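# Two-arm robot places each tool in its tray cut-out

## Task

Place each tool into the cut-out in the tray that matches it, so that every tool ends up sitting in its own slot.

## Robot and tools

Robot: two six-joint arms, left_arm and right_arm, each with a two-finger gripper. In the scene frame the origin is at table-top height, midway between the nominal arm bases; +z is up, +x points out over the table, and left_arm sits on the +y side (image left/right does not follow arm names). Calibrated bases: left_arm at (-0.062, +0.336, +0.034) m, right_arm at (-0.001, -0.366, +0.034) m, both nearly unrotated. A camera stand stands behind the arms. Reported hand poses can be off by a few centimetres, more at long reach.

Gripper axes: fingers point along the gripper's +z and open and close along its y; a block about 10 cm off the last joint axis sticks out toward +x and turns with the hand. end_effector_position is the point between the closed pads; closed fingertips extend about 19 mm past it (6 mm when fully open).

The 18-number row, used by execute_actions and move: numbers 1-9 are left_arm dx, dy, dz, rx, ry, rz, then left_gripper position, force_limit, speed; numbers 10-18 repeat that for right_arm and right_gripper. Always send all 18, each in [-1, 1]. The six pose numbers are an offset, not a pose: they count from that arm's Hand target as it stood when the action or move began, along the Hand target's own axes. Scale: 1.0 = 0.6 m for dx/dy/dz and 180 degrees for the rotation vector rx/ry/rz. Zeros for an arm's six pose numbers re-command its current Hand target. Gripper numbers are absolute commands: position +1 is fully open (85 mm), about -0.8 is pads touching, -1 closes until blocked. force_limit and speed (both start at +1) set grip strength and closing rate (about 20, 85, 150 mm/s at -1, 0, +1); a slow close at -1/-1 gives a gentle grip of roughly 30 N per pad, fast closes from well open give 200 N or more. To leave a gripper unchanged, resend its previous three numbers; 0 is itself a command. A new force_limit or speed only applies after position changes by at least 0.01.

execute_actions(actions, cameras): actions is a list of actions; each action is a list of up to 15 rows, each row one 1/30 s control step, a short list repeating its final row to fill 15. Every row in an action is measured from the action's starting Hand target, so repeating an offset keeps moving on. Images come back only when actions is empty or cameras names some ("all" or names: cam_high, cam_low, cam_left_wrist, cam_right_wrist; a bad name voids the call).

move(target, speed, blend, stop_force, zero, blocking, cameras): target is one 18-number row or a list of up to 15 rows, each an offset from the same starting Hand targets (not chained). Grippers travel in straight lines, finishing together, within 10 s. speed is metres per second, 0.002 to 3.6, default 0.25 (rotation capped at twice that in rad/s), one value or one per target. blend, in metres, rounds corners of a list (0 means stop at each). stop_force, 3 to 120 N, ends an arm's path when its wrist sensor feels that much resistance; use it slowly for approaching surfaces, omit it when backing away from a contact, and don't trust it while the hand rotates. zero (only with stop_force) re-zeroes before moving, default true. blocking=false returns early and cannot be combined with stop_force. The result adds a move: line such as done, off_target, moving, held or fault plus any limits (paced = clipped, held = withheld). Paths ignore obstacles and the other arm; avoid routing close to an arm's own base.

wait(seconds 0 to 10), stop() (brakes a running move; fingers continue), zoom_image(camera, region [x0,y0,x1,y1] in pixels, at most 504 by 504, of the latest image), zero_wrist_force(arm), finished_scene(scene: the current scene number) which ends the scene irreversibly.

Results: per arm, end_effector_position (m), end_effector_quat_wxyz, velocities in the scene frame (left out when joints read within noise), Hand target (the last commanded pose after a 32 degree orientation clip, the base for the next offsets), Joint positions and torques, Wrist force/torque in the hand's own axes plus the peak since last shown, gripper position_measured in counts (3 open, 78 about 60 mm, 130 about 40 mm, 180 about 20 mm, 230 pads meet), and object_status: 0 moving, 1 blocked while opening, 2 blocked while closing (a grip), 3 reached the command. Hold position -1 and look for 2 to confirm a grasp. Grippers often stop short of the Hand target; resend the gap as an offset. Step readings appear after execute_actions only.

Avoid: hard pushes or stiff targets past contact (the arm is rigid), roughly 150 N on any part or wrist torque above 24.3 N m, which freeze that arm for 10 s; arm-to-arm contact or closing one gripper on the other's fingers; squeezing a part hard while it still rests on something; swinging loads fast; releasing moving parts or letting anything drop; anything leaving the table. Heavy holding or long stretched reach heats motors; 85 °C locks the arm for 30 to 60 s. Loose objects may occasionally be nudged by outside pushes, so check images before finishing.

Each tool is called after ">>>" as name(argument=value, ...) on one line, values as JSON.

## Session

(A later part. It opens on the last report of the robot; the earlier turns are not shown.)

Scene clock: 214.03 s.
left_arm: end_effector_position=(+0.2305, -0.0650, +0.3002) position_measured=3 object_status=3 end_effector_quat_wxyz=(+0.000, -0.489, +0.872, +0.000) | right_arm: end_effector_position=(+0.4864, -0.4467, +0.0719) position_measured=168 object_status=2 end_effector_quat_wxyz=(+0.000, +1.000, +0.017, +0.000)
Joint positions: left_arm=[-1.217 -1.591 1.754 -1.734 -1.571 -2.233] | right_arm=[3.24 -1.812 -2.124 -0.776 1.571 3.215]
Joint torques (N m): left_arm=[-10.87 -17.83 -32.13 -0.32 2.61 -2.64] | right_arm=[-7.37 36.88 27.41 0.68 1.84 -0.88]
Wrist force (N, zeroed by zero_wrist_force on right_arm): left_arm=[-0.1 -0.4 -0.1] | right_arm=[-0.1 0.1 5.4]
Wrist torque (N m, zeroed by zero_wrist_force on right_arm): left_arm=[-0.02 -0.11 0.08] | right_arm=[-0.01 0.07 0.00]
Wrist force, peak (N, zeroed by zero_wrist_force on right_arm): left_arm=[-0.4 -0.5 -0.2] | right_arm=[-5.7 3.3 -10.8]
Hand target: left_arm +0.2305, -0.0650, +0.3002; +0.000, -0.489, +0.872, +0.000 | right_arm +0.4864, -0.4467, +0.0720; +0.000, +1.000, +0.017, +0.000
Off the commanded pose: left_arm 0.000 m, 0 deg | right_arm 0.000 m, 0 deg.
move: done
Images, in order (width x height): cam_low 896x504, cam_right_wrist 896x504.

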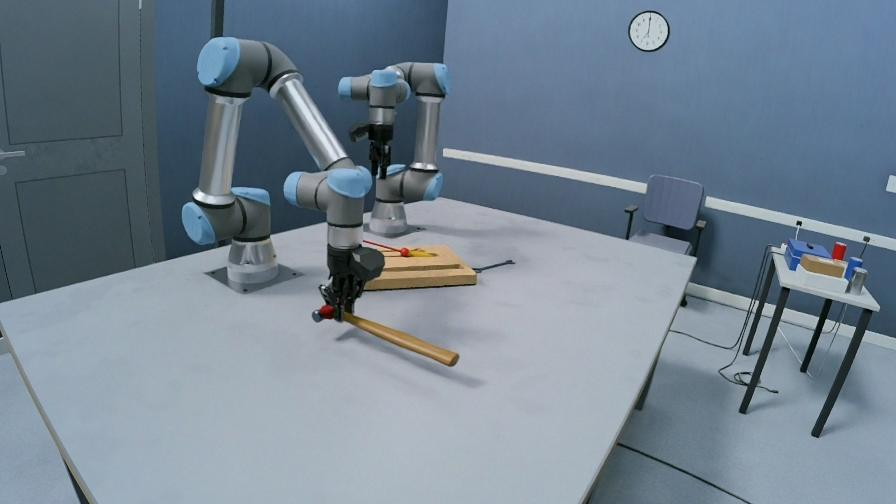

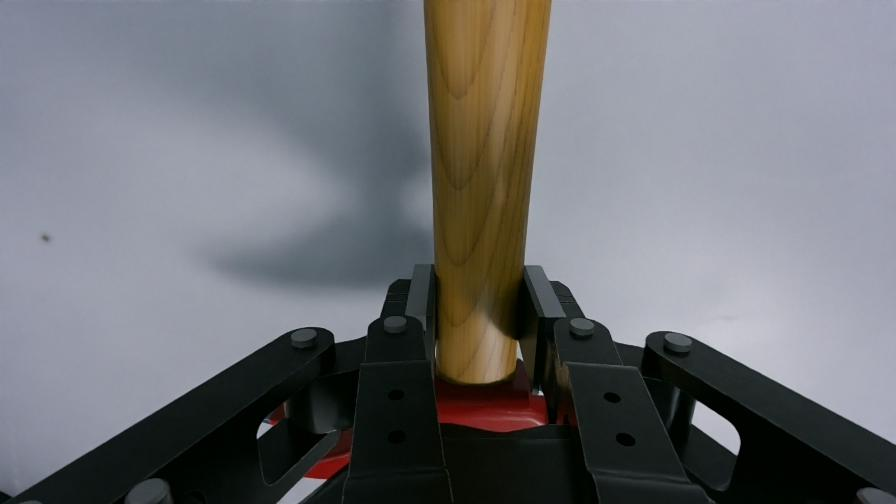

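>>> move(target=[-0.668,-0.0973,0.1667,0,0,-0.0894,1,1,1,-0.3255,-0.4878,-0.13,0,0,-0.2847,-1,-0.2,-0.7], speed=0.2, cameras=["all"])

Scene clock: 227.60 s.
left_arm: end_effector_position=(+0.4896, +0.2462, +0.2003) position_measured=3 object_status=3 end_effector_quat_wxyz=(+0.000, -0.606, +0.795, +0.000) | right_arm: end_effector_position=(+0.2810, -0.1611, +0.1499) position_measured=168 object_status=2 end_effector_quat_wxyz=(+0.000, +0.894, +0.448, +0.000)
Joint positions: left_arm=[-0.406 -1.374 1.782 -1.979 -1.571 -1.704] | right_arm=[4.151 -1.294 -2.377 -1.041 1.571 3.231]
Joint torques (N m): left_arm=[9.3 -29.25 -28.94 -6.07 -3.07 2.93] | right_arm=[11.47 18.31 31.13 0.67 -2.05 2.45]
Wrist force (N, zeroed by zero_wrist_force on right_arm): left_arm=[-0.3 -0.1 0.1] | right_arm=[0.0 0.3 5.4]
Wrist torque (N m, zeroed by zero_wrist_force on right_arm): left_arm=[0.02 -0.10 -0.07] | right_arm=[0.04 0.04 0.02]
Wrist force, peak (N, zeroed by zero_wrist_force on right_arm): left_arm=[-2.2 -0.8 0.4] | right_arm=[1.0 1.7 5.9]
Hand target: left_arm +0.4897, +0.2463, +0.2003; +0.000, -0.606, +0.795, +0.000 | right_arm +0.2810, -0.1610, +0.1499; +0.000, +0.894, +0.448, +0.000
Off the commanded pose: left_arm 0.000 m, 0 deg | right_arm 0.000 m, 0 deg.
move: done

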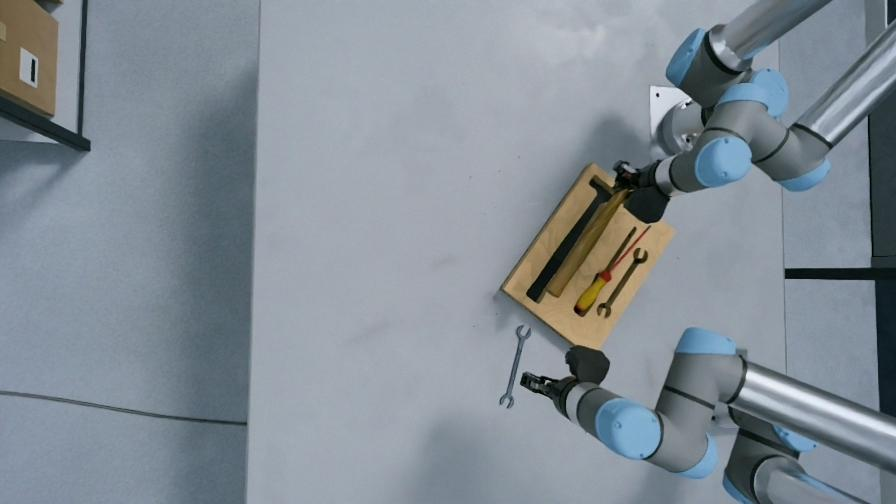

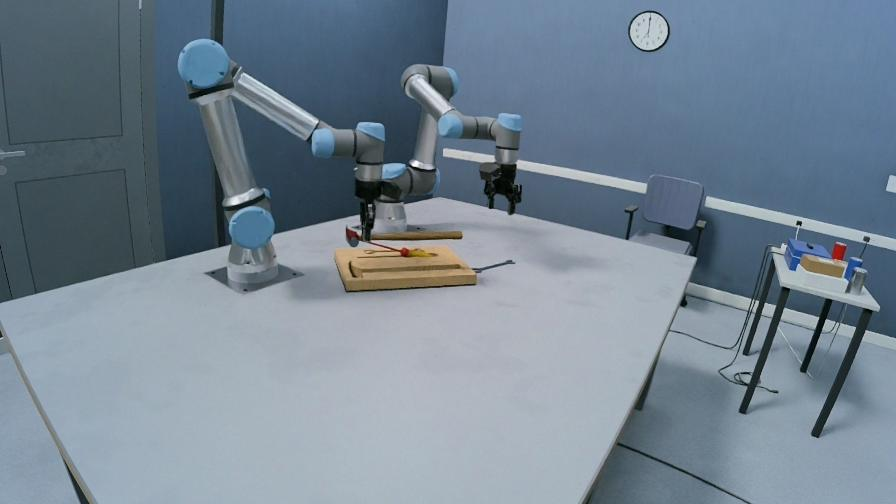

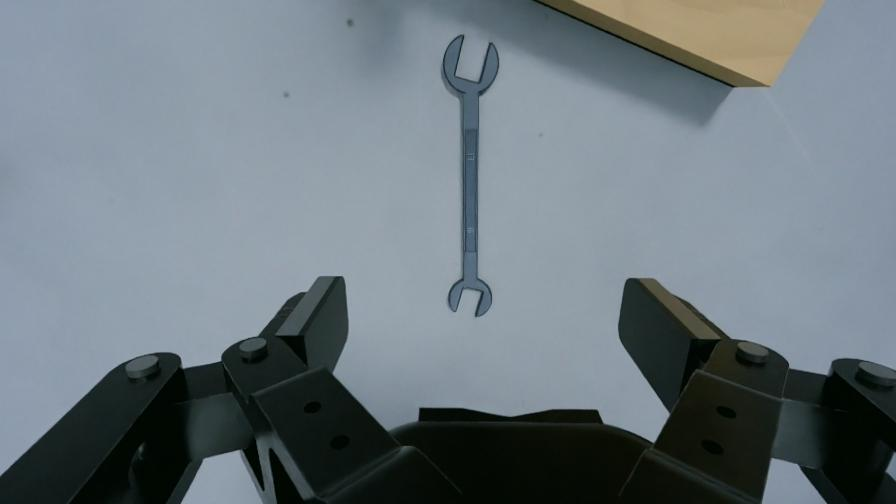

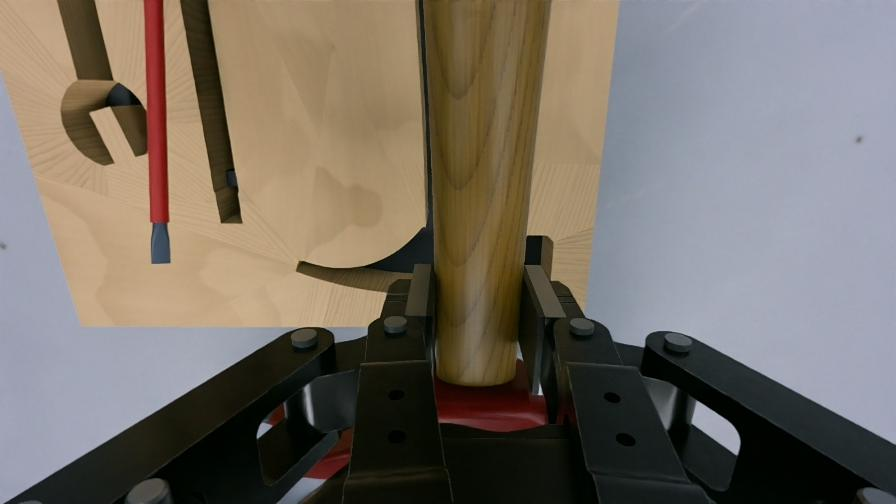

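>>> move(target=[0,0,0,0,0,0,1,1,1,0.0233,-0.0017,0.125,0,0,-0.0028,-1,-0.2,-0.7], speed=0.1, cameras=["cam_high","cam_low","cam_right_wrist"])

>>> zoom_image(camera="cam_low", region=[320, 200, 500, 310])

>>> zoom_image(camera="cam_high", region=[490, 150, 690, 370])

>>> zoom_image(camera="cam_right_wrist", region=[200, 150, 650, 504])

Scene clock: 256.17 s.
left_arm: end_effector_position=(+0.4897, +0.2463, +0.2003) position_measured=3 object_status=3 end_effector_quat_wxyz=(+0.000, -0.606, +0.795, +0.000) | right_arm: end_effector_position=(+0.2885, -0.1492, +0.0750) position_measured=168 object_status=2 end_effector_quat_wxyz=(+0.000, +0.892, +0.452, +0.000)
Joint positions: left_arm=[-0.406 -1.374 1.782 -1.979 -1.571 -1.704] | right_arm=[4.15 -1.501 -2.465 -0.746 1.571 3.222]
Joint torques (N m): left_arm=[10.91 -27.12 -30.94 -5.72 -3.26 2.79] | right_arm=[-12.7 10.88 11.8 6.39 1.75 -2.11]
Wrist force (N, zeroed by zero_wrist_force on right_arm): left_arm=[-0.6 -0.3 -0.2] | right_arm=[-0.1 0.0 5.3]
Wrist torque (N m, zeroed by zero_wrist_force on right_arm): left_arm=[-0.01 -0.04 -0.07] | right_arm=[-0.02 0.07 0.16]
Wrist force, peak (N, zeroed by zero_wrist_force on right_arm): left_arm=[-0.9 -0.2 0.0] | right_arm=[0.1 0.1 6.3]
Hand target: left_arm +0.4897, +0.2463, +0.2003; +0.000, -0.606, +0.795, +0.000 | right_arm +0.2886, -0.1492, +0.0749; +0.000, +0.892, +0.452, +0.000
Off the commanded pose: left_arm 0.000 m, 0 deg | right_arm 0.000 m, 0 deg.
move: done
Images, in order (width x height): cam_high 896x504, cam_low 896x504, cam_right_wrist 896x504.

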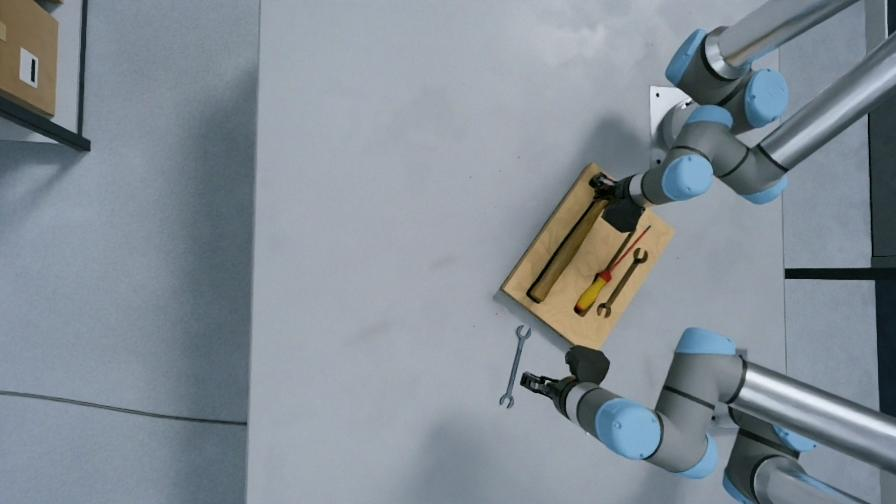

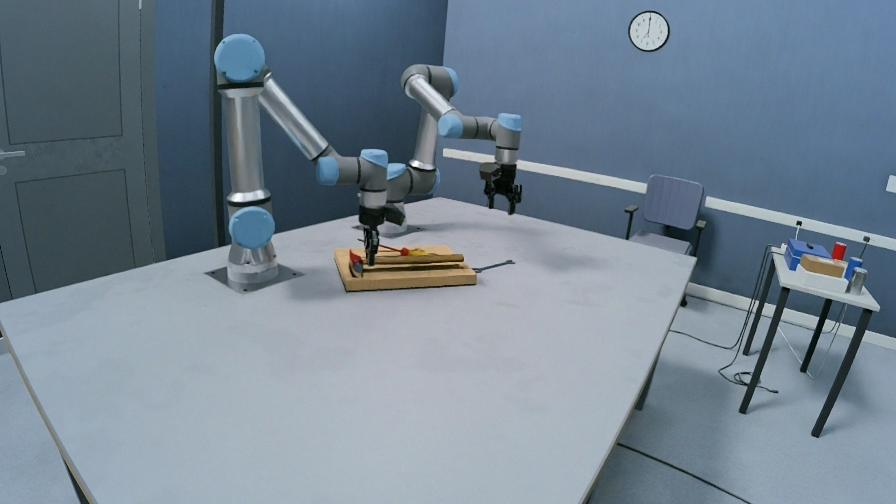

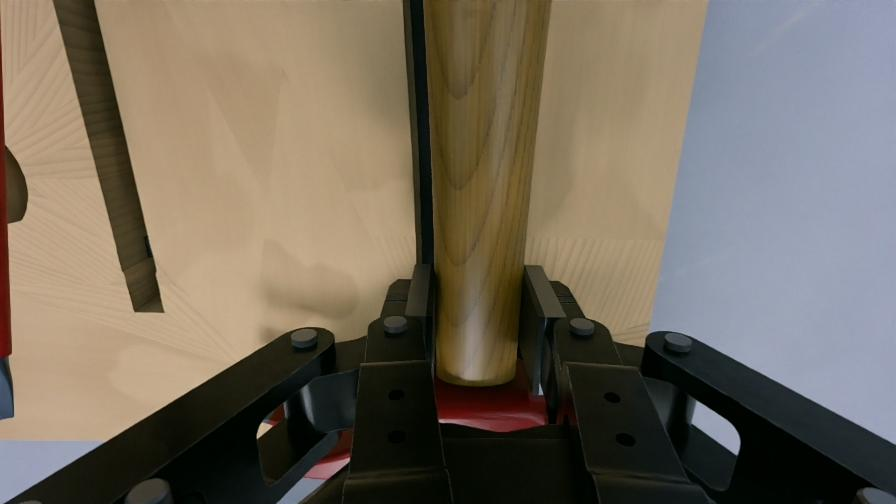

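Scaled by 2.800 from the camera's 896x504 image, which has a finer 1280x720 frame.

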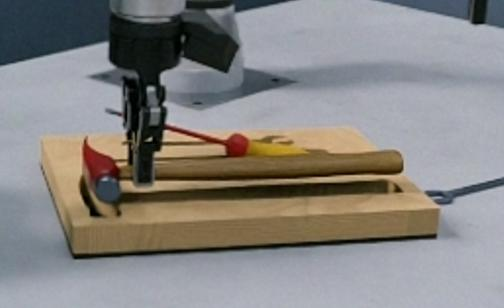

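Scaled by 2.291 from the camera's 896x504 image, which has a finer 1280x720 frame.

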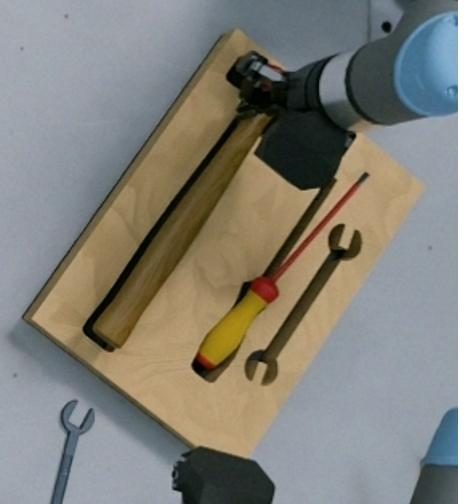

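Scaled by 1.120 from the camera's 896x504 image, which has a finer 1280x720 frame.

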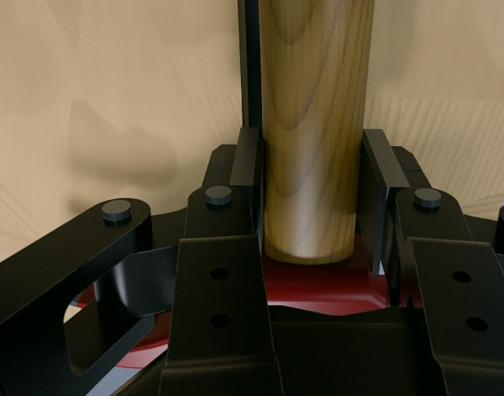

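>>> move(target=[[0,0,0,0,0,0,1,1,1,0,0,-0.08,0,0,0,-1,-0.2,-0.7],[0,0,0,0,0,0,1,1,1,0,0.29,-0.08,0,0,0,-1,-0.2,-0.7],[0,0,0,0,0,0,1,1,1,0,0.29,0.075,0,0,0,-1,-0.2,-0.7]], speed=[0.12,0.2,0.12], blend=[0.03,0.03,0], cameras=["cam_high","cam_right_wrist"])

>>> move(target=[0,0,0,0,0,0,1,1,1,0,0,0.0067,0,0,0,-1,-0.2,-0.7], speed=0.02, stop_force=4, cameras=[])

Scene clock: 306.07 s.
left_arm: end_effector_position=(+0.4897, +0.2463, +0.2003) position_measured=3 object_status=3 end_effector_quat_wxyz=(+0.000, -0.606, +0.795, +0.000) | right_arm: end_effector_position=(+0.4289, -0.2520, +0.0300) position_measured=168 object_status=2 end_effector_quat_wxyz=(+0.000, +0.892, +0.452, +0.000)
Joint positions: left_arm=[-0.406 -1.374 1.782 -1.979 -1.571 -1.704] | right_arm=[3.694 -1.81 -2.294 -0.608 1.571 2.766]
Joint torques (N m): left_arm=[10.75 -25.84 -31.13 -4.48 -2.82 2.89] | right_arm=[-12.48 19.31 9.79 6.43 1.81 -2.13]
Wrist force (N, zeroed by zero_wrist_force on right_arm): left_arm=[-0.5 -0.2 0.0] | right_arm=[-0.2 0.2 5.6]
Wrist torque (N m, zeroed by zero_wrist_force on right_arm): left_arm=[0.00 -0.07 -0.07] | right_arm=[0.01 0.08 0.16]
Wrist force, peak (N, zeroed by zero_wrist_force on right_arm): left_arm=[-0.8 -0.3 -0.2] | right_arm=[-0.2 0.1 6.9]
Hand target: left_arm +0.4897, +0.2463, +0.2003; +0.000, -0.606, +0.795, +0.000 | right_arm +0.4289, -0.2520, +0.0300; +0.000, +0.892, +0.452, +0.000
Off the commanded pose: left_arm 0.000 m, 0 deg | right_arm 0.000 m, 0 deg.
move: done; blend cut to 0.024 m at target 1
Images, in order (width x height): cam_high 896x504, cam_right_wrist 896x504.

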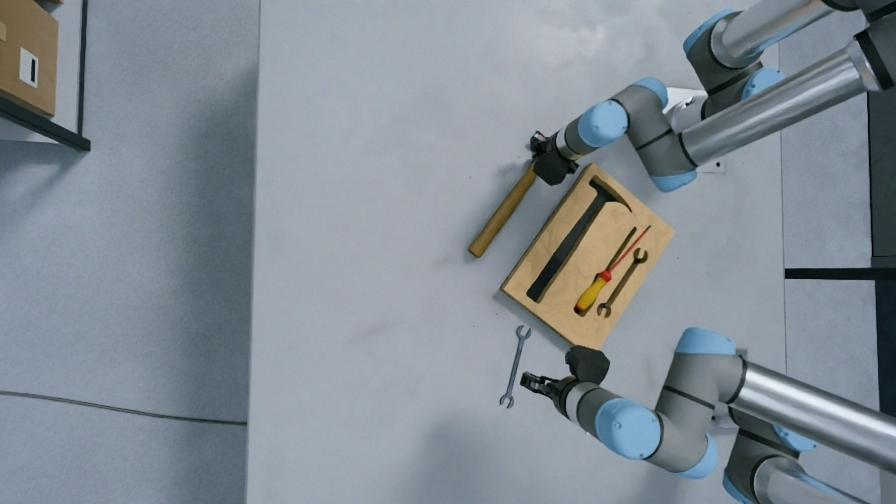

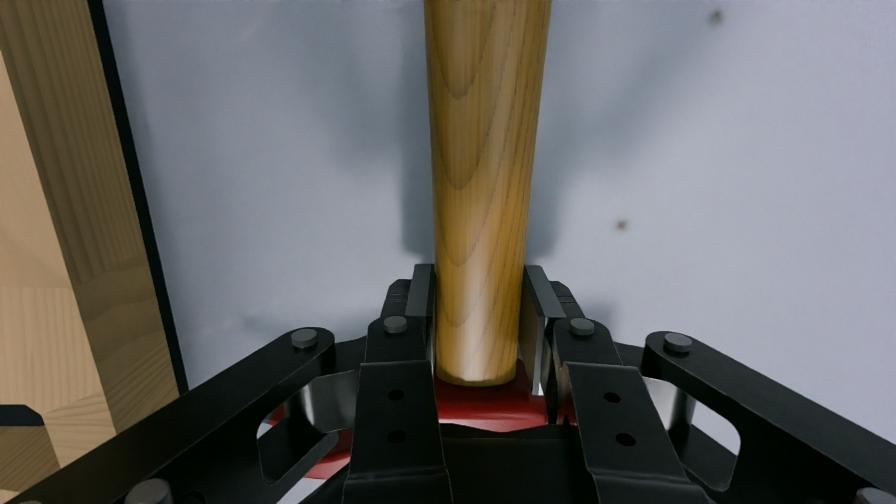

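Scene clock: 307.47 s.
left_arm: end_effector_position=(+0.4897, +0.2463, +0.2003) position_measured=3 object_status=3 end_effector_quat_wxyz=(+0.000, -0.606, +0.795, +0.000) | right_arm: end_effector_position=(+0.4289, -0.2520, +0.0259) position_measured=168 object_status=2 end_effector_quat_wxyz=(+0.000, +0.892, +0.452, +0.000)
Joint positions: left_arm=[-0.406 -1.374 1.782 -1.979 -1.571 -1.704] | right_arm=[3.694 -1.821 -2.297 -0.594 1.571 2.766]
Joint torques (N m): left_arm=[10.59 -27.87 -30.47 -4.2 -3.08 2.96] | right_arm=[-12.93 20.63 9.59 6.3 1.87 -1.98]
Wrist force (N, zeroed by zero_wrist_force on right_arm): left_arm=[-0.5 -0.2 0.1] | right_arm=[-0.1 0.2 5.3]
Wrist torque (N m, zeroed by zero_wrist_force on right_arm): left_arm=[-0.01 -0.07 -0.06] | right_arm=[0.01 0.06 0.16]
Wrist force, peak (N, zeroed by zero_wrist_force on right_arm): left_arm=[-0.9 -0.1 0.1] | right_arm=[0.0 0.3 6.0]
Hand target: left_arm +0.4897, +0.2463, +0.2003; +0.000, -0.606, +0.795, +0.000 | right_arm +0.4289, -0.2520, +0.0259; +0.000, +0.892, +0.452, +0.000
Off the commanded pose: left_arm 0.000 m, 0 deg | right_arm 0.000 m, 0 deg.
move: done
No camera images: "cameras" was empty.

>>> move(target=[0,0,0,0,0,0,1,1,1,0,0,0.0133,0,0,0,-1,-0.2,-0.7], speed=0.01, stop_force=3, cameras=[])

Scene clock: 311.40 s.
left_arm: end_effector_position=(+0.4897, +0.2463, +0.2003) position_measured=3 object_status=3 end_effector_quat_wxyz=(+0.000, -0.606, +0.795, +0.000) | right_arm: end_effector_position=(+0.4289, -0.2520, +0.0240) position_measured=168 object_status=2 end_effector_quat_wxyz=(+0.000, +0.892, +0.452, +0.000)
Joint positions: left_arm=[-0.406 -1.374 1.782 -1.979 -1.571 -1.704] | right_arm=[3.694 -1.826 -2.299 -0.588 1.571 2.766]
Joint torques (N m): left_arm=[10.24 -24.16 -30.31 -3.1 -3.17 2.93] | right_arm=[-6.78 34.37 23.31 1.03 0.18 -2.1]
Wrist force (N, zeroed by zero_wrist_force on right_arm): left_arm=[-0.4 0.0 0.0] | right_arm=[0.7 0.1 3.2]
Wrist torque (N m, zeroed by zero_wrist_force on right_arm): left_arm=[0.02 -0.07 -0.07] | right_arm=[-0.06 0.03 0.15]
Wrist force, peak (N, zeroed by zero_wrist_force on right_arm): left_arm=[-0.8 -0.3 -0.2] | right_arm=[-9.7 -4.3 -23.3]
Hand target: left_arm +0.4897, +0.2463, +0.2003; +0.000, -0.606, +0.795, +0.000 | right_arm +0.4289, -0.2520, +0.0240; +0.000, +0.892, +0.452, +0.000 (not the last commanded pose)
Off the commanded pose: left_arm 0.000 m, 0 deg | right_arm 0.006 m, 0 deg.
move: contact (right_arm)
No camera images: "cameras" was empty.

>>> move(target=[[0,0,0,0,0,0,1,1,1,0,0,0,0,0,0,0.6,-0.2,-0.7],[0,0,0,0,0,0,1,1,1,0,0,-0.1,0,0,0,0.6,-0.2,-0.7],[0,0,0,0,0,0,1,1,1,0.1,0,-0.3333,0,0,0,0.6,-0.2,-0.7]], speed=0.15, cameras=["cam_right_wrist"])

>>> zoom_image(camera="cam_right_wrist", region=[320, 180, 560, 340])

Scene clock: 319.90 s.
left_arm: end_effector_position=(+0.4897, +0.2463, +0.2003) position_measured=3 object_status=3 end_effector_quat_wxyz=(+0.000, -0.606, +0.795, +0.000) | right_arm: end_effector_position=(+0.4643, -0.2037, +0.2239) position_measured=53 object_status=3 end_effector_quat_wxyz=(+0.000, +0.892, +0.452, +0.000)
Joint positions: left_arm=[-0.406 -1.374 1.782 -1.979 -1.571 -1.704] | right_arm=[3.74 -1.591 -1.916 -1.205 1.571 2.812]
Joint torques (N m): left_arm=[10.71 -27.06 -31.27 -1.41 -3.14 2.77] | right_arm=[12.78 16.12 28.48 0.06 -0.77 2.5]
Wrist force (N, zeroed by zero_wrist_force on right_arm): left_arm=[-0.6 -0.1 -0.1] | right_arm=[0.1 0.2 -0.3]
Wrist torque (N m, zeroed by zero_wrist_force on right_arm): left_arm=[0.02 -0.05 -0.07] | right_arm=[0.03 0.00 0.01]
Wrist force, peak (N, zeroed by zero_wrist_force on right_arm): left_arm=[-0.9 -0.1 0.0] | right_arm=[0.0 -0.5 4.2]
Hand target: left_arm +0.4897, +0.2463, +0.2003; +0.000, -0.606, +0.795, +0.000 | right_arm +0.4643, -0.2037, +0.2240; +0.000, +0.892, +0.452, +0.000
Off the commanded pose: left_arm 0.000 m, 0 deg | right_arm 0.000 m, 0 deg.
move: done
Images, in order (width x height): cam_right_wrist 896x504.

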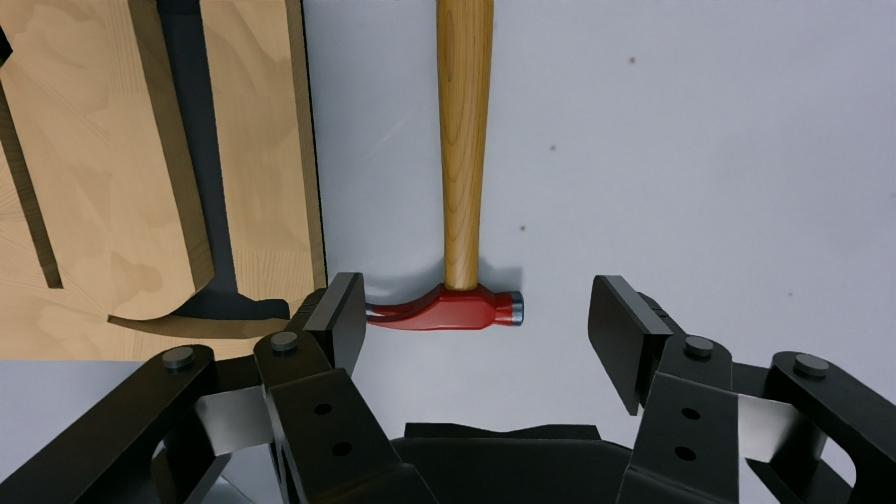

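Scaled by 2.100 from the camera's 896x504 image, which has a finer 1280x720 frame.

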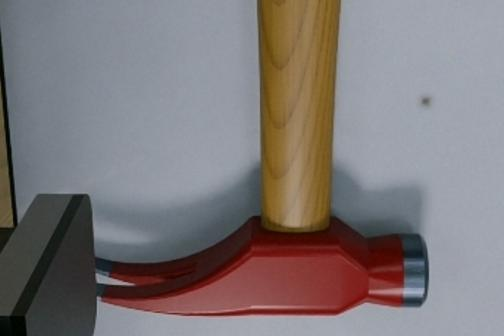

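>>> move(target=[0,0,0,0,0,0,1,1,1,0,-0.29,-0.0383,0,0,0,1,-0.2,-0.7], speed=0.15, cameras=["cam_right_wrist"])

>>> zoom_image(camera="cam_right_wrist", region=[320, 180, 560, 340])

>>> zoom_image(camera="cam_right_wrist", region=[360, 0, 580, 180])

Scene clock: 327.90 s.
left_arm: end_effector_position=(+0.4897, +0.2463, +0.2003) position_measured=3 object_status=3 end_effector_quat_wxyz=(+0.000, -0.606, +0.795, +0.000) | right_arm: end_effector_position=(+0.3240, -0.1009, +0.2469) position_measured=3 object_status=3 end_effector_quat_wxyz=(+0.000, +0.892, +0.452, +0.000)
Joint positions: left_arm=[-0.406 -1.374 1.782 -1.979 -1.571 -1.704] | right_arm=[4.138 -1.385 -2.04 -1.287 1.571 3.21]
Joint torques (N m): left_arm=[10.87 -27.16 -32.38 -0.81 -2.97 2.95] | right_arm=[12.71 22.49 16.15 0.32 -2.04 2.54]
Wrist force (N, zeroed by zero_wrist_force on right_arm): left_arm=[-0.6 -0.1 0.0] | right_arm=[-0.3 0.3 -0.2]
Wrist torque (N m, zeroed by zero_wrist_force on right_arm): left_arm=[0.02 -0.05 -0.08] | right_arm=[0.04 0.06 -0.01]
Wrist force, peak (N, zeroed by zero_wrist_force on right_arm): left_arm=[-0.8 -0.2 -0.1] | right_arm=[0.1 1.4 -0.3]
Hand target: left_arm +0.4897, +0.2463, +0.2003; +0.000, -0.606, +0.795, +0.000 | right_arm +0.3240, -0.1008, +0.2469; +0.000, +0.892, +0.452, +0.000
Off the commanded pose: left_arm 0.000 m, 0 deg | right_arm 0.000 m, 0 deg.
move: done
Images, in order (width x height): cam_right_wrist 896x504.

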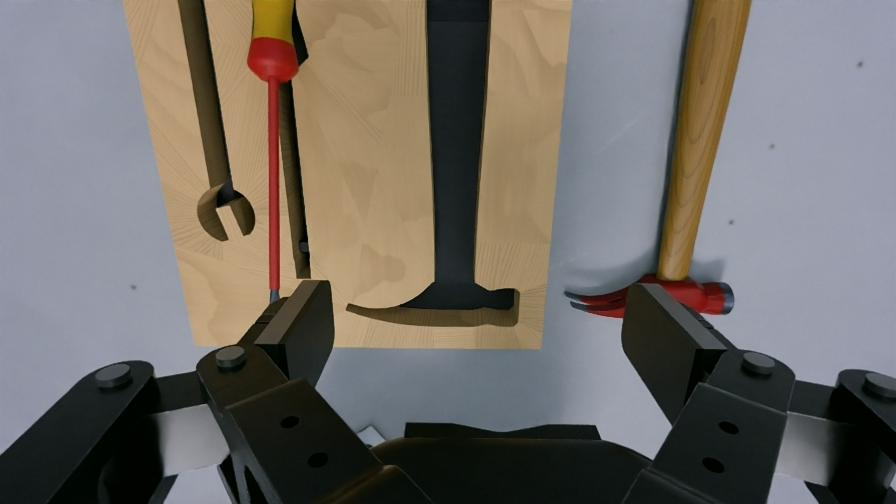

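Scaled by 2.100 from the camera's 896x504 image, which has a finer 1280x720 frame.

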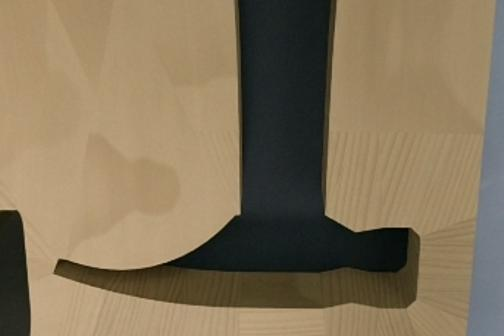

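Scaled by 2.291 from the camera's 896x504 image, which has a finer 1280x720 frame.

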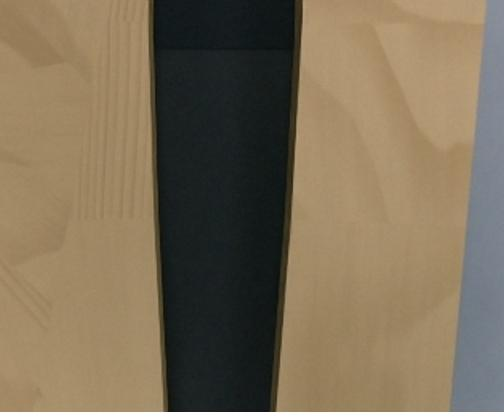

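>>> move(target=[[0,0,0,0,0,0,1,1,1,0,0.29,0,0,0,0,0.6,-0.2,-0.7],[0,0,0,0,0,0,1,1,1,-0.0998,0.29,0.278,0,0,0,0.6,-0.2,-0.7],[0,0,0,0,0,0,1,1,1,-0.0998,0.29,0.3583,0,0,0,0.6,-0.2,-0.7]], speed=[0.2,0.2,0.08], cameras=["cam_right_wrist"])

>>> move(target=[0,0,0,0,0,0,1,1,1,0,0,0,0,0,0,-1,0,-0.7], cameras=["cam_right_wrist"])

>>> move(target=[0,0,0,0,0,0,1,1,1,0,0,-0.08,0,0,0,-1,0,-0.7], speed=0.06, cameras=["cam_right_wrist","cam_low"])

Scene clock: 355.90 s.
left_arm: end_effector_position=(+0.4897, +0.2463, +0.2003) position_measured=3 object_status=3 end_effector_quat_wxyz=(+0.000, -0.606, +0.795, +0.000) | right_arm: end_effector_position=(+0.4289, -0.2519, +0.0321) position_measured=53 object_status=3 end_effector_quat_wxyz=(+0.000, +0.892, +0.452, +0.000)
Joint positions: left_arm=[-0.406 -1.374 1.782 -1.979 -1.571 -1.704] | right_arm=[3.694 -1.805 -2.293 -0.614 1.571 2.766]
Joint torques (N m): left_arm=[11.22 -25.79 -31.31 -1.04 -3.1 2.48] | right_arm=[-5.13 17.75 7.65 5.79 1.46 -1.03]
Wrist force (N, zeroed by zero_wrist_force on right_arm): left_arm=[-0.5 -0.1 0.0] | right_arm=[-0.2 -0.2 0.0]
Wrist torque (N m, zeroed by zero_wrist_force on right_arm): left_arm=[0.02 -0.05 -0.07] | right_arm=[-0.04 0.03 0.17]
Wrist force, peak (N, zeroed by zero_wrist_force on right_arm): left_arm=[-0.9 0.0 0.0] | right_arm=[-1.1 0.1 1.3]
Hand target: left_arm +0.4897, +0.2463, +0.2003; +0.000, -0.606, +0.795, +0.000 | right_arm +0.4290, -0.2519, +0.0320; +0.000, +0.892, +0.452, +0.000
Off the commanded pose: left_arm 0.000 m, 0 deg | right_arm 0.000 m, 0 deg.
move: done
Images, in order (width x height): cam_right_wrist 896x504.

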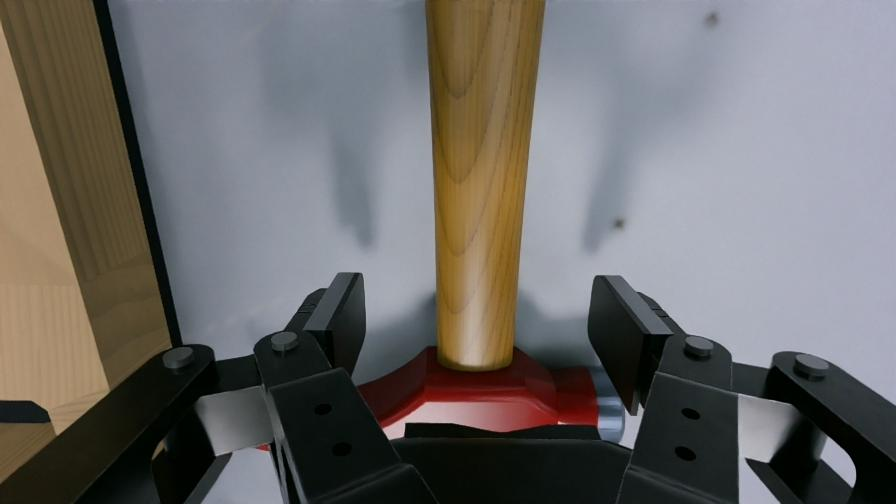

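Scene clock: 357.40 s.
left_arm: end_effector_position=(+0.4897, +0.2463, +0.2003) position_measured=3 object_status=3 end_effector_quat_wxyz=(+0.000, -0.606, +0.795, +0.000) | right_arm: end_effector_position=(+0.4290, -0.2519, +0.0320) position_measured=171 object_status=0 end_effector_quat_wxyz=(+0.000, +0.892, +0.452, +0.000)
Joint positions: left_arm=[-0.406 -1.374 1.782 -1.979 -1.571 -1.704] | right_arm=[3.694 -1.805 -2.293 -0.614 1.571 2.766]
Joint torques (N m): left_arm=[10.61 -25.95 -30.55 -1.12 -3.08 2.77] | right_arm=[-11.53 17.73 8.12 4.5 1.21 -1.98]
Wrist force (N, zeroed by zero_wrist_force on right_arm): left_arm=[-0.3 -0.2 0.1] | right_arm=[-11.6 -6.0 -31.8]
Wrist torque (N m, zeroed by zero_wrist_force on right_arm): left_arm=[0.00 -0.09 -0.07] | right_arm=[0.13 0.12 0.08]
Wrist force, peak (N, zeroed by zero_wrist_force on right_arm): left_arm=[-0.8 0.1 -0.1] | right_arm=[-11.6 -6.0 -31.9]
Hand target: left_arm +0.4897, +0.2463, +0.2003; +0.000, -0.606, +0.795, +0.000 | right_arm +0.4290, -0.2519, +0.0320; +0.000, +0.892, +0.452, +0.000
Off the commanded pose: left_arm 0.000 m, 0 deg | right_arm 0.000 m, 0 deg.
move: done
Images, in order (width x height): cam_right_wrist 896x504.

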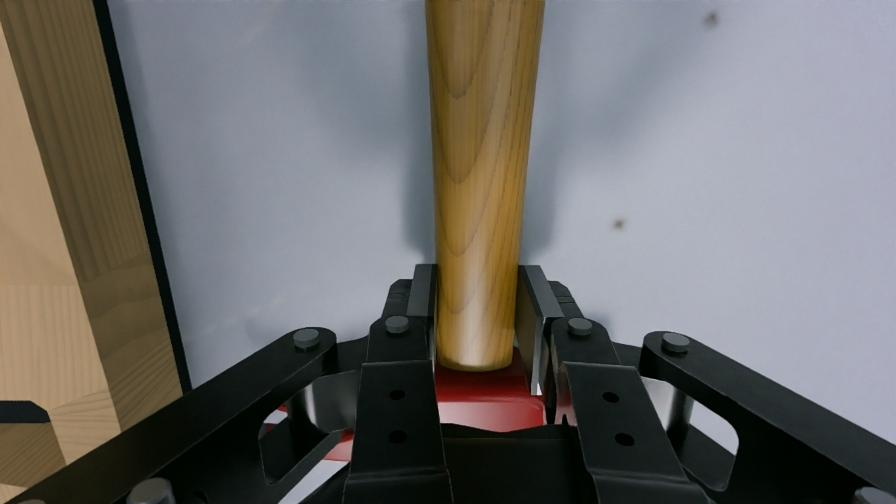

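Scene clock: 358.77 s.
left_arm: end_effector_position=(+0.4897, +0.2463, +0.2003) position_measured=3 object_status=3 end_effector_quat_wxyz=(+0.000, -0.606, +0.795, +0.000) | right_arm: end_effector_position=(+0.4290, -0.2520, +0.0799) position_measured=171 object_status=2 end_effector_quat_wxyz=(+0.000, +0.892, +0.452, +0.000)
Joint positions: left_arm=[-0.406 -1.374 1.782 -1.979 -1.571 -1.704] | right_arm=[3.694 -1.692 -2.249 -0.771 1.571 2.766]
Joint torques (N m): left_arm=[10.09 -26.93 -30.33 -0.82 -2.89 2.86] | right_arm=[5.14 35.08 28.02 0.83 0.1 2.01]
Wrist force (N, zeroed by zero_wrist_force on right_arm): left_arm=[-0.5 -0.2 0.0] | right_arm=[-0.1 0.3 6.2]
Wrist torque (N m, zeroed by zero_wrist_force on right_arm): left_arm=[0.00 -0.06 -0.07] | right_arm=[0.02 0.04 0.17]
Wrist force, peak (N, zeroed by zero_wrist_force on right_arm): left_arm=[-0.8 -0.1 -0.3] | right_arm=[-11.8 -6.0 -31.8]
Hand target: left_arm +0.4897, +0.2463, +0.2003; +0.000, -0.606, +0.795, +0.000 | right_arm +0.4290, -0.2519, +0.0800; +0.000, +0.892, +0.452, +0.000
Off the commanded pose: left_arm 0.000 m, 0 deg | right_arm 0.000 m, 0 deg.
move: done
Images, in order (width x height): cam_low 896x504, cam_right_wrist 896x504.

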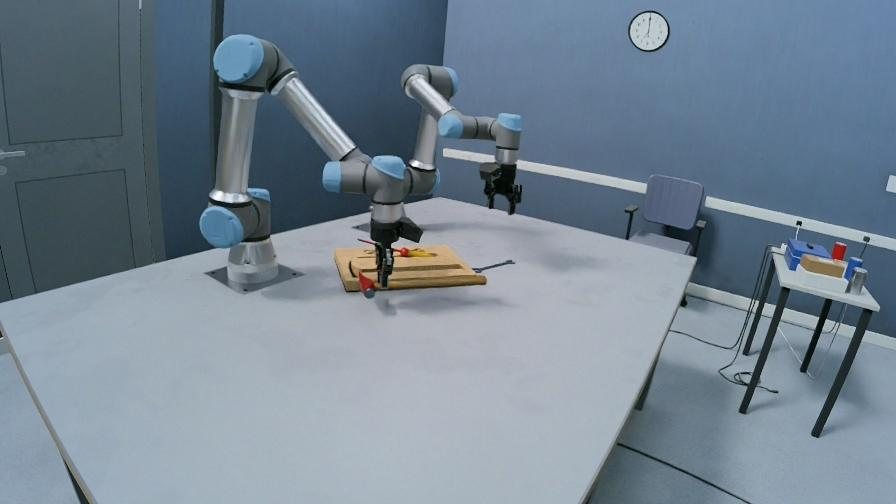

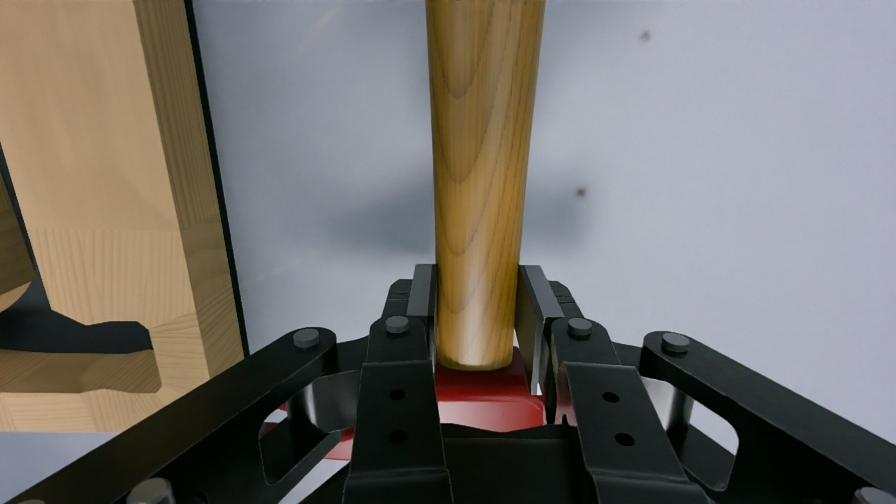

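>>> move(target=[[0,0,0,0,0,0,1,1,1,0,0,-0.05,0,0,0,-1,0,-0.7],[0,0,0,0,0,0,1,1,1,0.0047,-0.294,-0.05,0,0,0.0022,-1,0,-0.7],[0,0,0,0,0,0,1,1,1,0.0047,-0.294,0.0133,0,0,0.0022,-1,0,-0.7]], speed=[0.15,0.2,0.08], blend=[0.02,0,0], cameras=["cam_right_wrist","cam_low","cam_high"])

>>> zoom_image(camera="cam_low", region=[320, 220, 500, 310])

>>> zoom_image(camera="cam_high", region=[490, 150, 690, 370])

Scene clock: 370.57 s.
left_arm: end_effector_position=(+0.4897, +0.2463, +0.2003) position_measured=3 object_status=3 end_effector_quat_wxyz=(+0.000, -0.606, +0.795, +0.000) | right_arm: end_effector_position=(+0.2884, -0.1454, +0.0720) position_measured=171 object_status=2 end_effector_quat_wxyz=(+0.000, +0.894, +0.449, +0.000)
Joint positions: left_arm=[-0.406 -1.374 1.782 -1.979 -1.571 -1.704] | right_arm=[4.157 -1.515 -2.464 -0.733 1.57 3.235]
Joint torques (N m): left_arm=[10.18 -26.89 -31.71 -1.23 -2.8 2.68] | right_arm=[-12.82 8.89 11.56 6.48 0.78 -2.16]
Wrist force (N, zeroed by zero_wrist_force on right_arm): left_arm=[-0.5 0.0 0.0] | right_arm=[0.0 0.6 6.1]
Wrist torque (N m, zeroed by zero_wrist_force on right_arm): left_arm=[0.03 -0.06 -0.07] | right_arm=[0.08 0.06 0.07]
Wrist force, peak (N, zeroed by zero_wrist_force on right_arm): left_arm=[-0.8 -0.2 0.1] | right_arm=[0.1 0.3 7.7]
Hand target: left_arm +0.4897, +0.2463, +0.2003; +0.000, -0.606, +0.795, +0.000 | right_arm +0.2884, -0.1454, +0.0720; +0.000, +0.894, +0.449, +0.000
Off the commanded pose: left_arm 0.000 m, 0 deg | right_arm 0.000 m, 0 deg.
move: done; blend cut to 0.015 m at target 1
Images, in order (width x height): cam_high 896x504, cam_low 896x504, cam_right_wrist 896x504.

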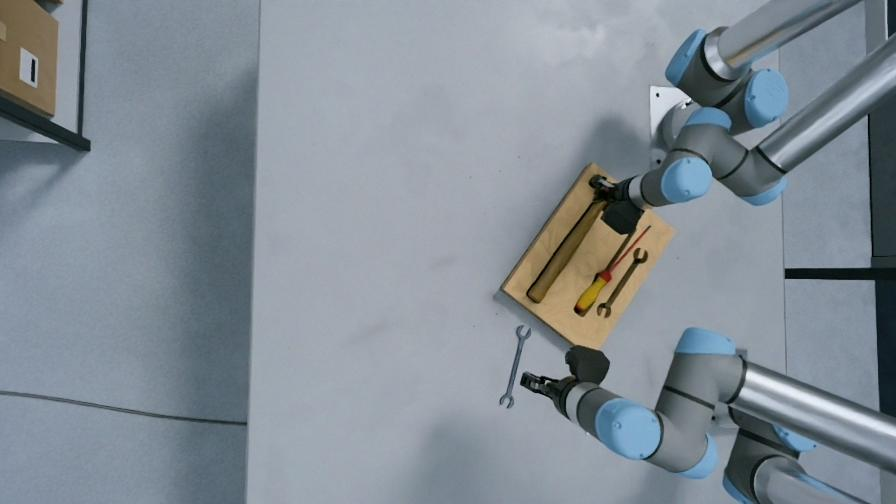

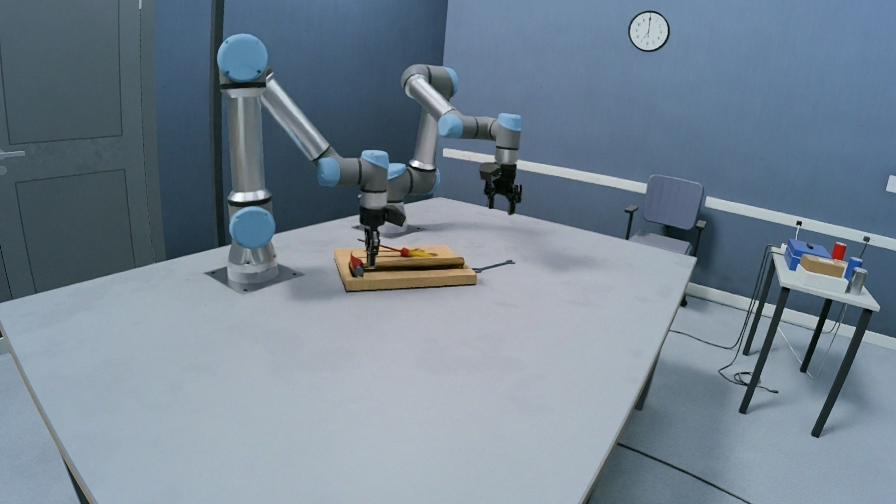

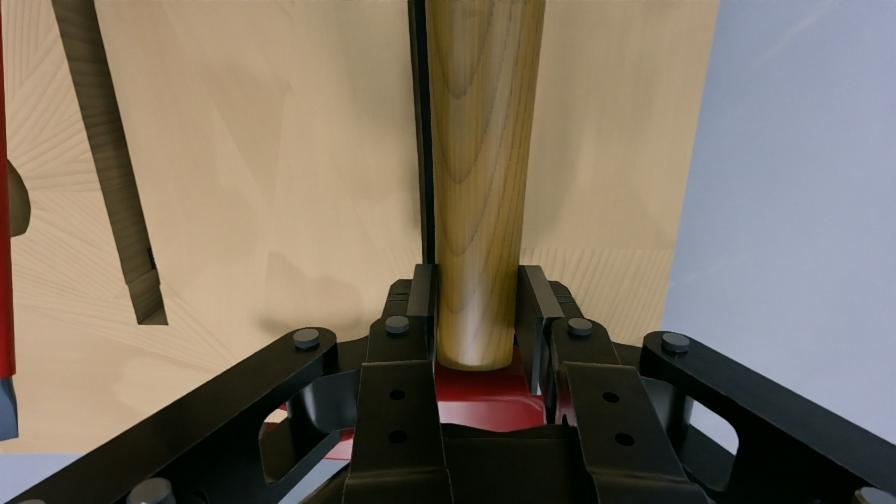

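Scaled by 2.800 from the camera's 896x504 image, which has a finer 1280x720 frame.

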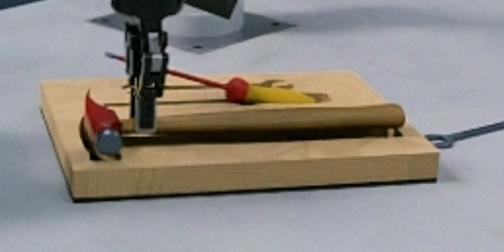

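Scaled by 2.291 from the camera's 896x504 image, which has a finer 1280x720 frame.

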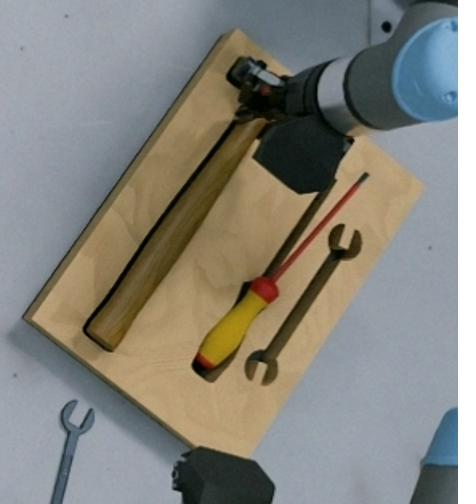

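>>> move(target=[0,0,0,0,0,0,1,1,1,0,0,0.0217,0,0,0,-1,0,-0.7], speed=0.01, stop_force=4, cameras=["cam_right_wrist","cam_low"])

>>> zoom_image(camera="cam_low", region=[320, 220, 500, 310])

Scene clock: 377.93 s.
left_arm: end_effector_position=(+0.4897, +0.2463, +0.2003) position_measured=3 object_status=3 end_effector_quat_wxyz=(+0.000, -0.606, +0.795, +0.000) | right_arm: end_effector_position=(+0.2884, -0.1454, +0.0589) position_measured=171 object_status=2 end_effector_quat_wxyz=(+0.000, +0.894, +0.449, +0.000)
Joint positions: left_arm=[-0.406 -1.374 1.782 -1.979 -1.571 -1.704] | right_arm=[4.156 -1.553 -2.48 -0.679 1.571 3.235]
Joint torques (N m): left_arm=[9.34 -26.45 -31.8 -0.9 -3.07 2.58] | right_arm=[-12.77 9.85 12.8 7.37 1.32 -1.9]
Wrist force (N, zeroed by zero_wrist_force on right_arm): left_arm=[-0.6 0.0 0.0] | right_arm=[-4.2 -1.1 5.3]
Wrist torque (N m, zeroed by zero_wrist_force on right_arm): left_arm=[0.03 -0.05 -0.07] | right_arm=[0.11 0.03 -0.12]
Wrist force, peak (N, zeroed by zero_wrist_force on right_arm): left_arm=[-0.8 -0.2 0.1] | right_arm=[-4.2 -0.9 5.4]
Hand target: left_arm +0.4897, +0.2463, +0.2003; +0.000, -0.606, +0.795, +0.000 | right_arm +0.2884, -0.1454, +0.0589; +0.000, +0.894, +0.449, +0.000
Off the commanded pose: left_arm 0.000 m, 0 deg | right_arm 0.000 m, 0 deg.
move: done
Images, in order (width x height): cam_low 896x504, cam_right_wrist 896x504.

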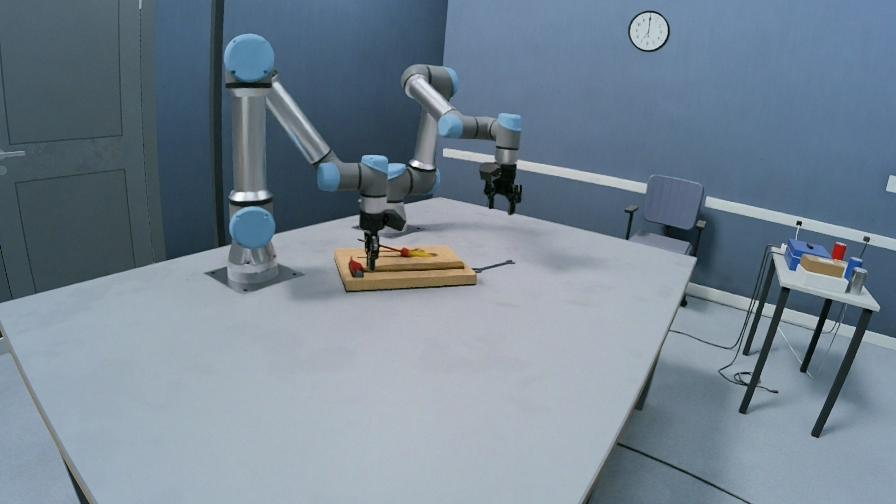

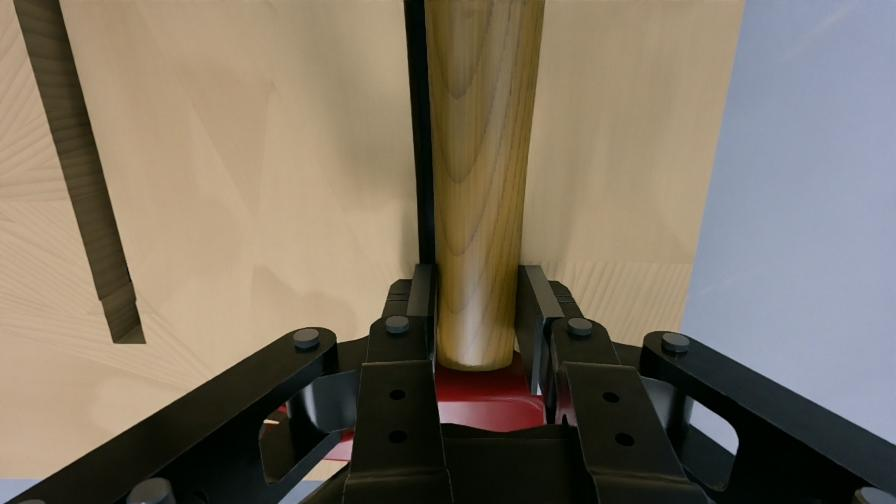

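Scaled by 2.800 from the camera's 896x504 image, which has a finer 1280x720 frame.

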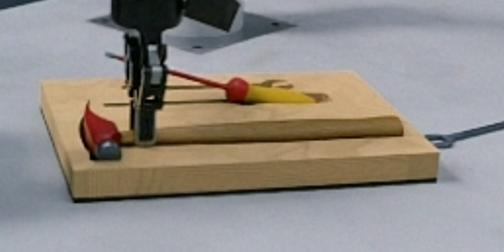

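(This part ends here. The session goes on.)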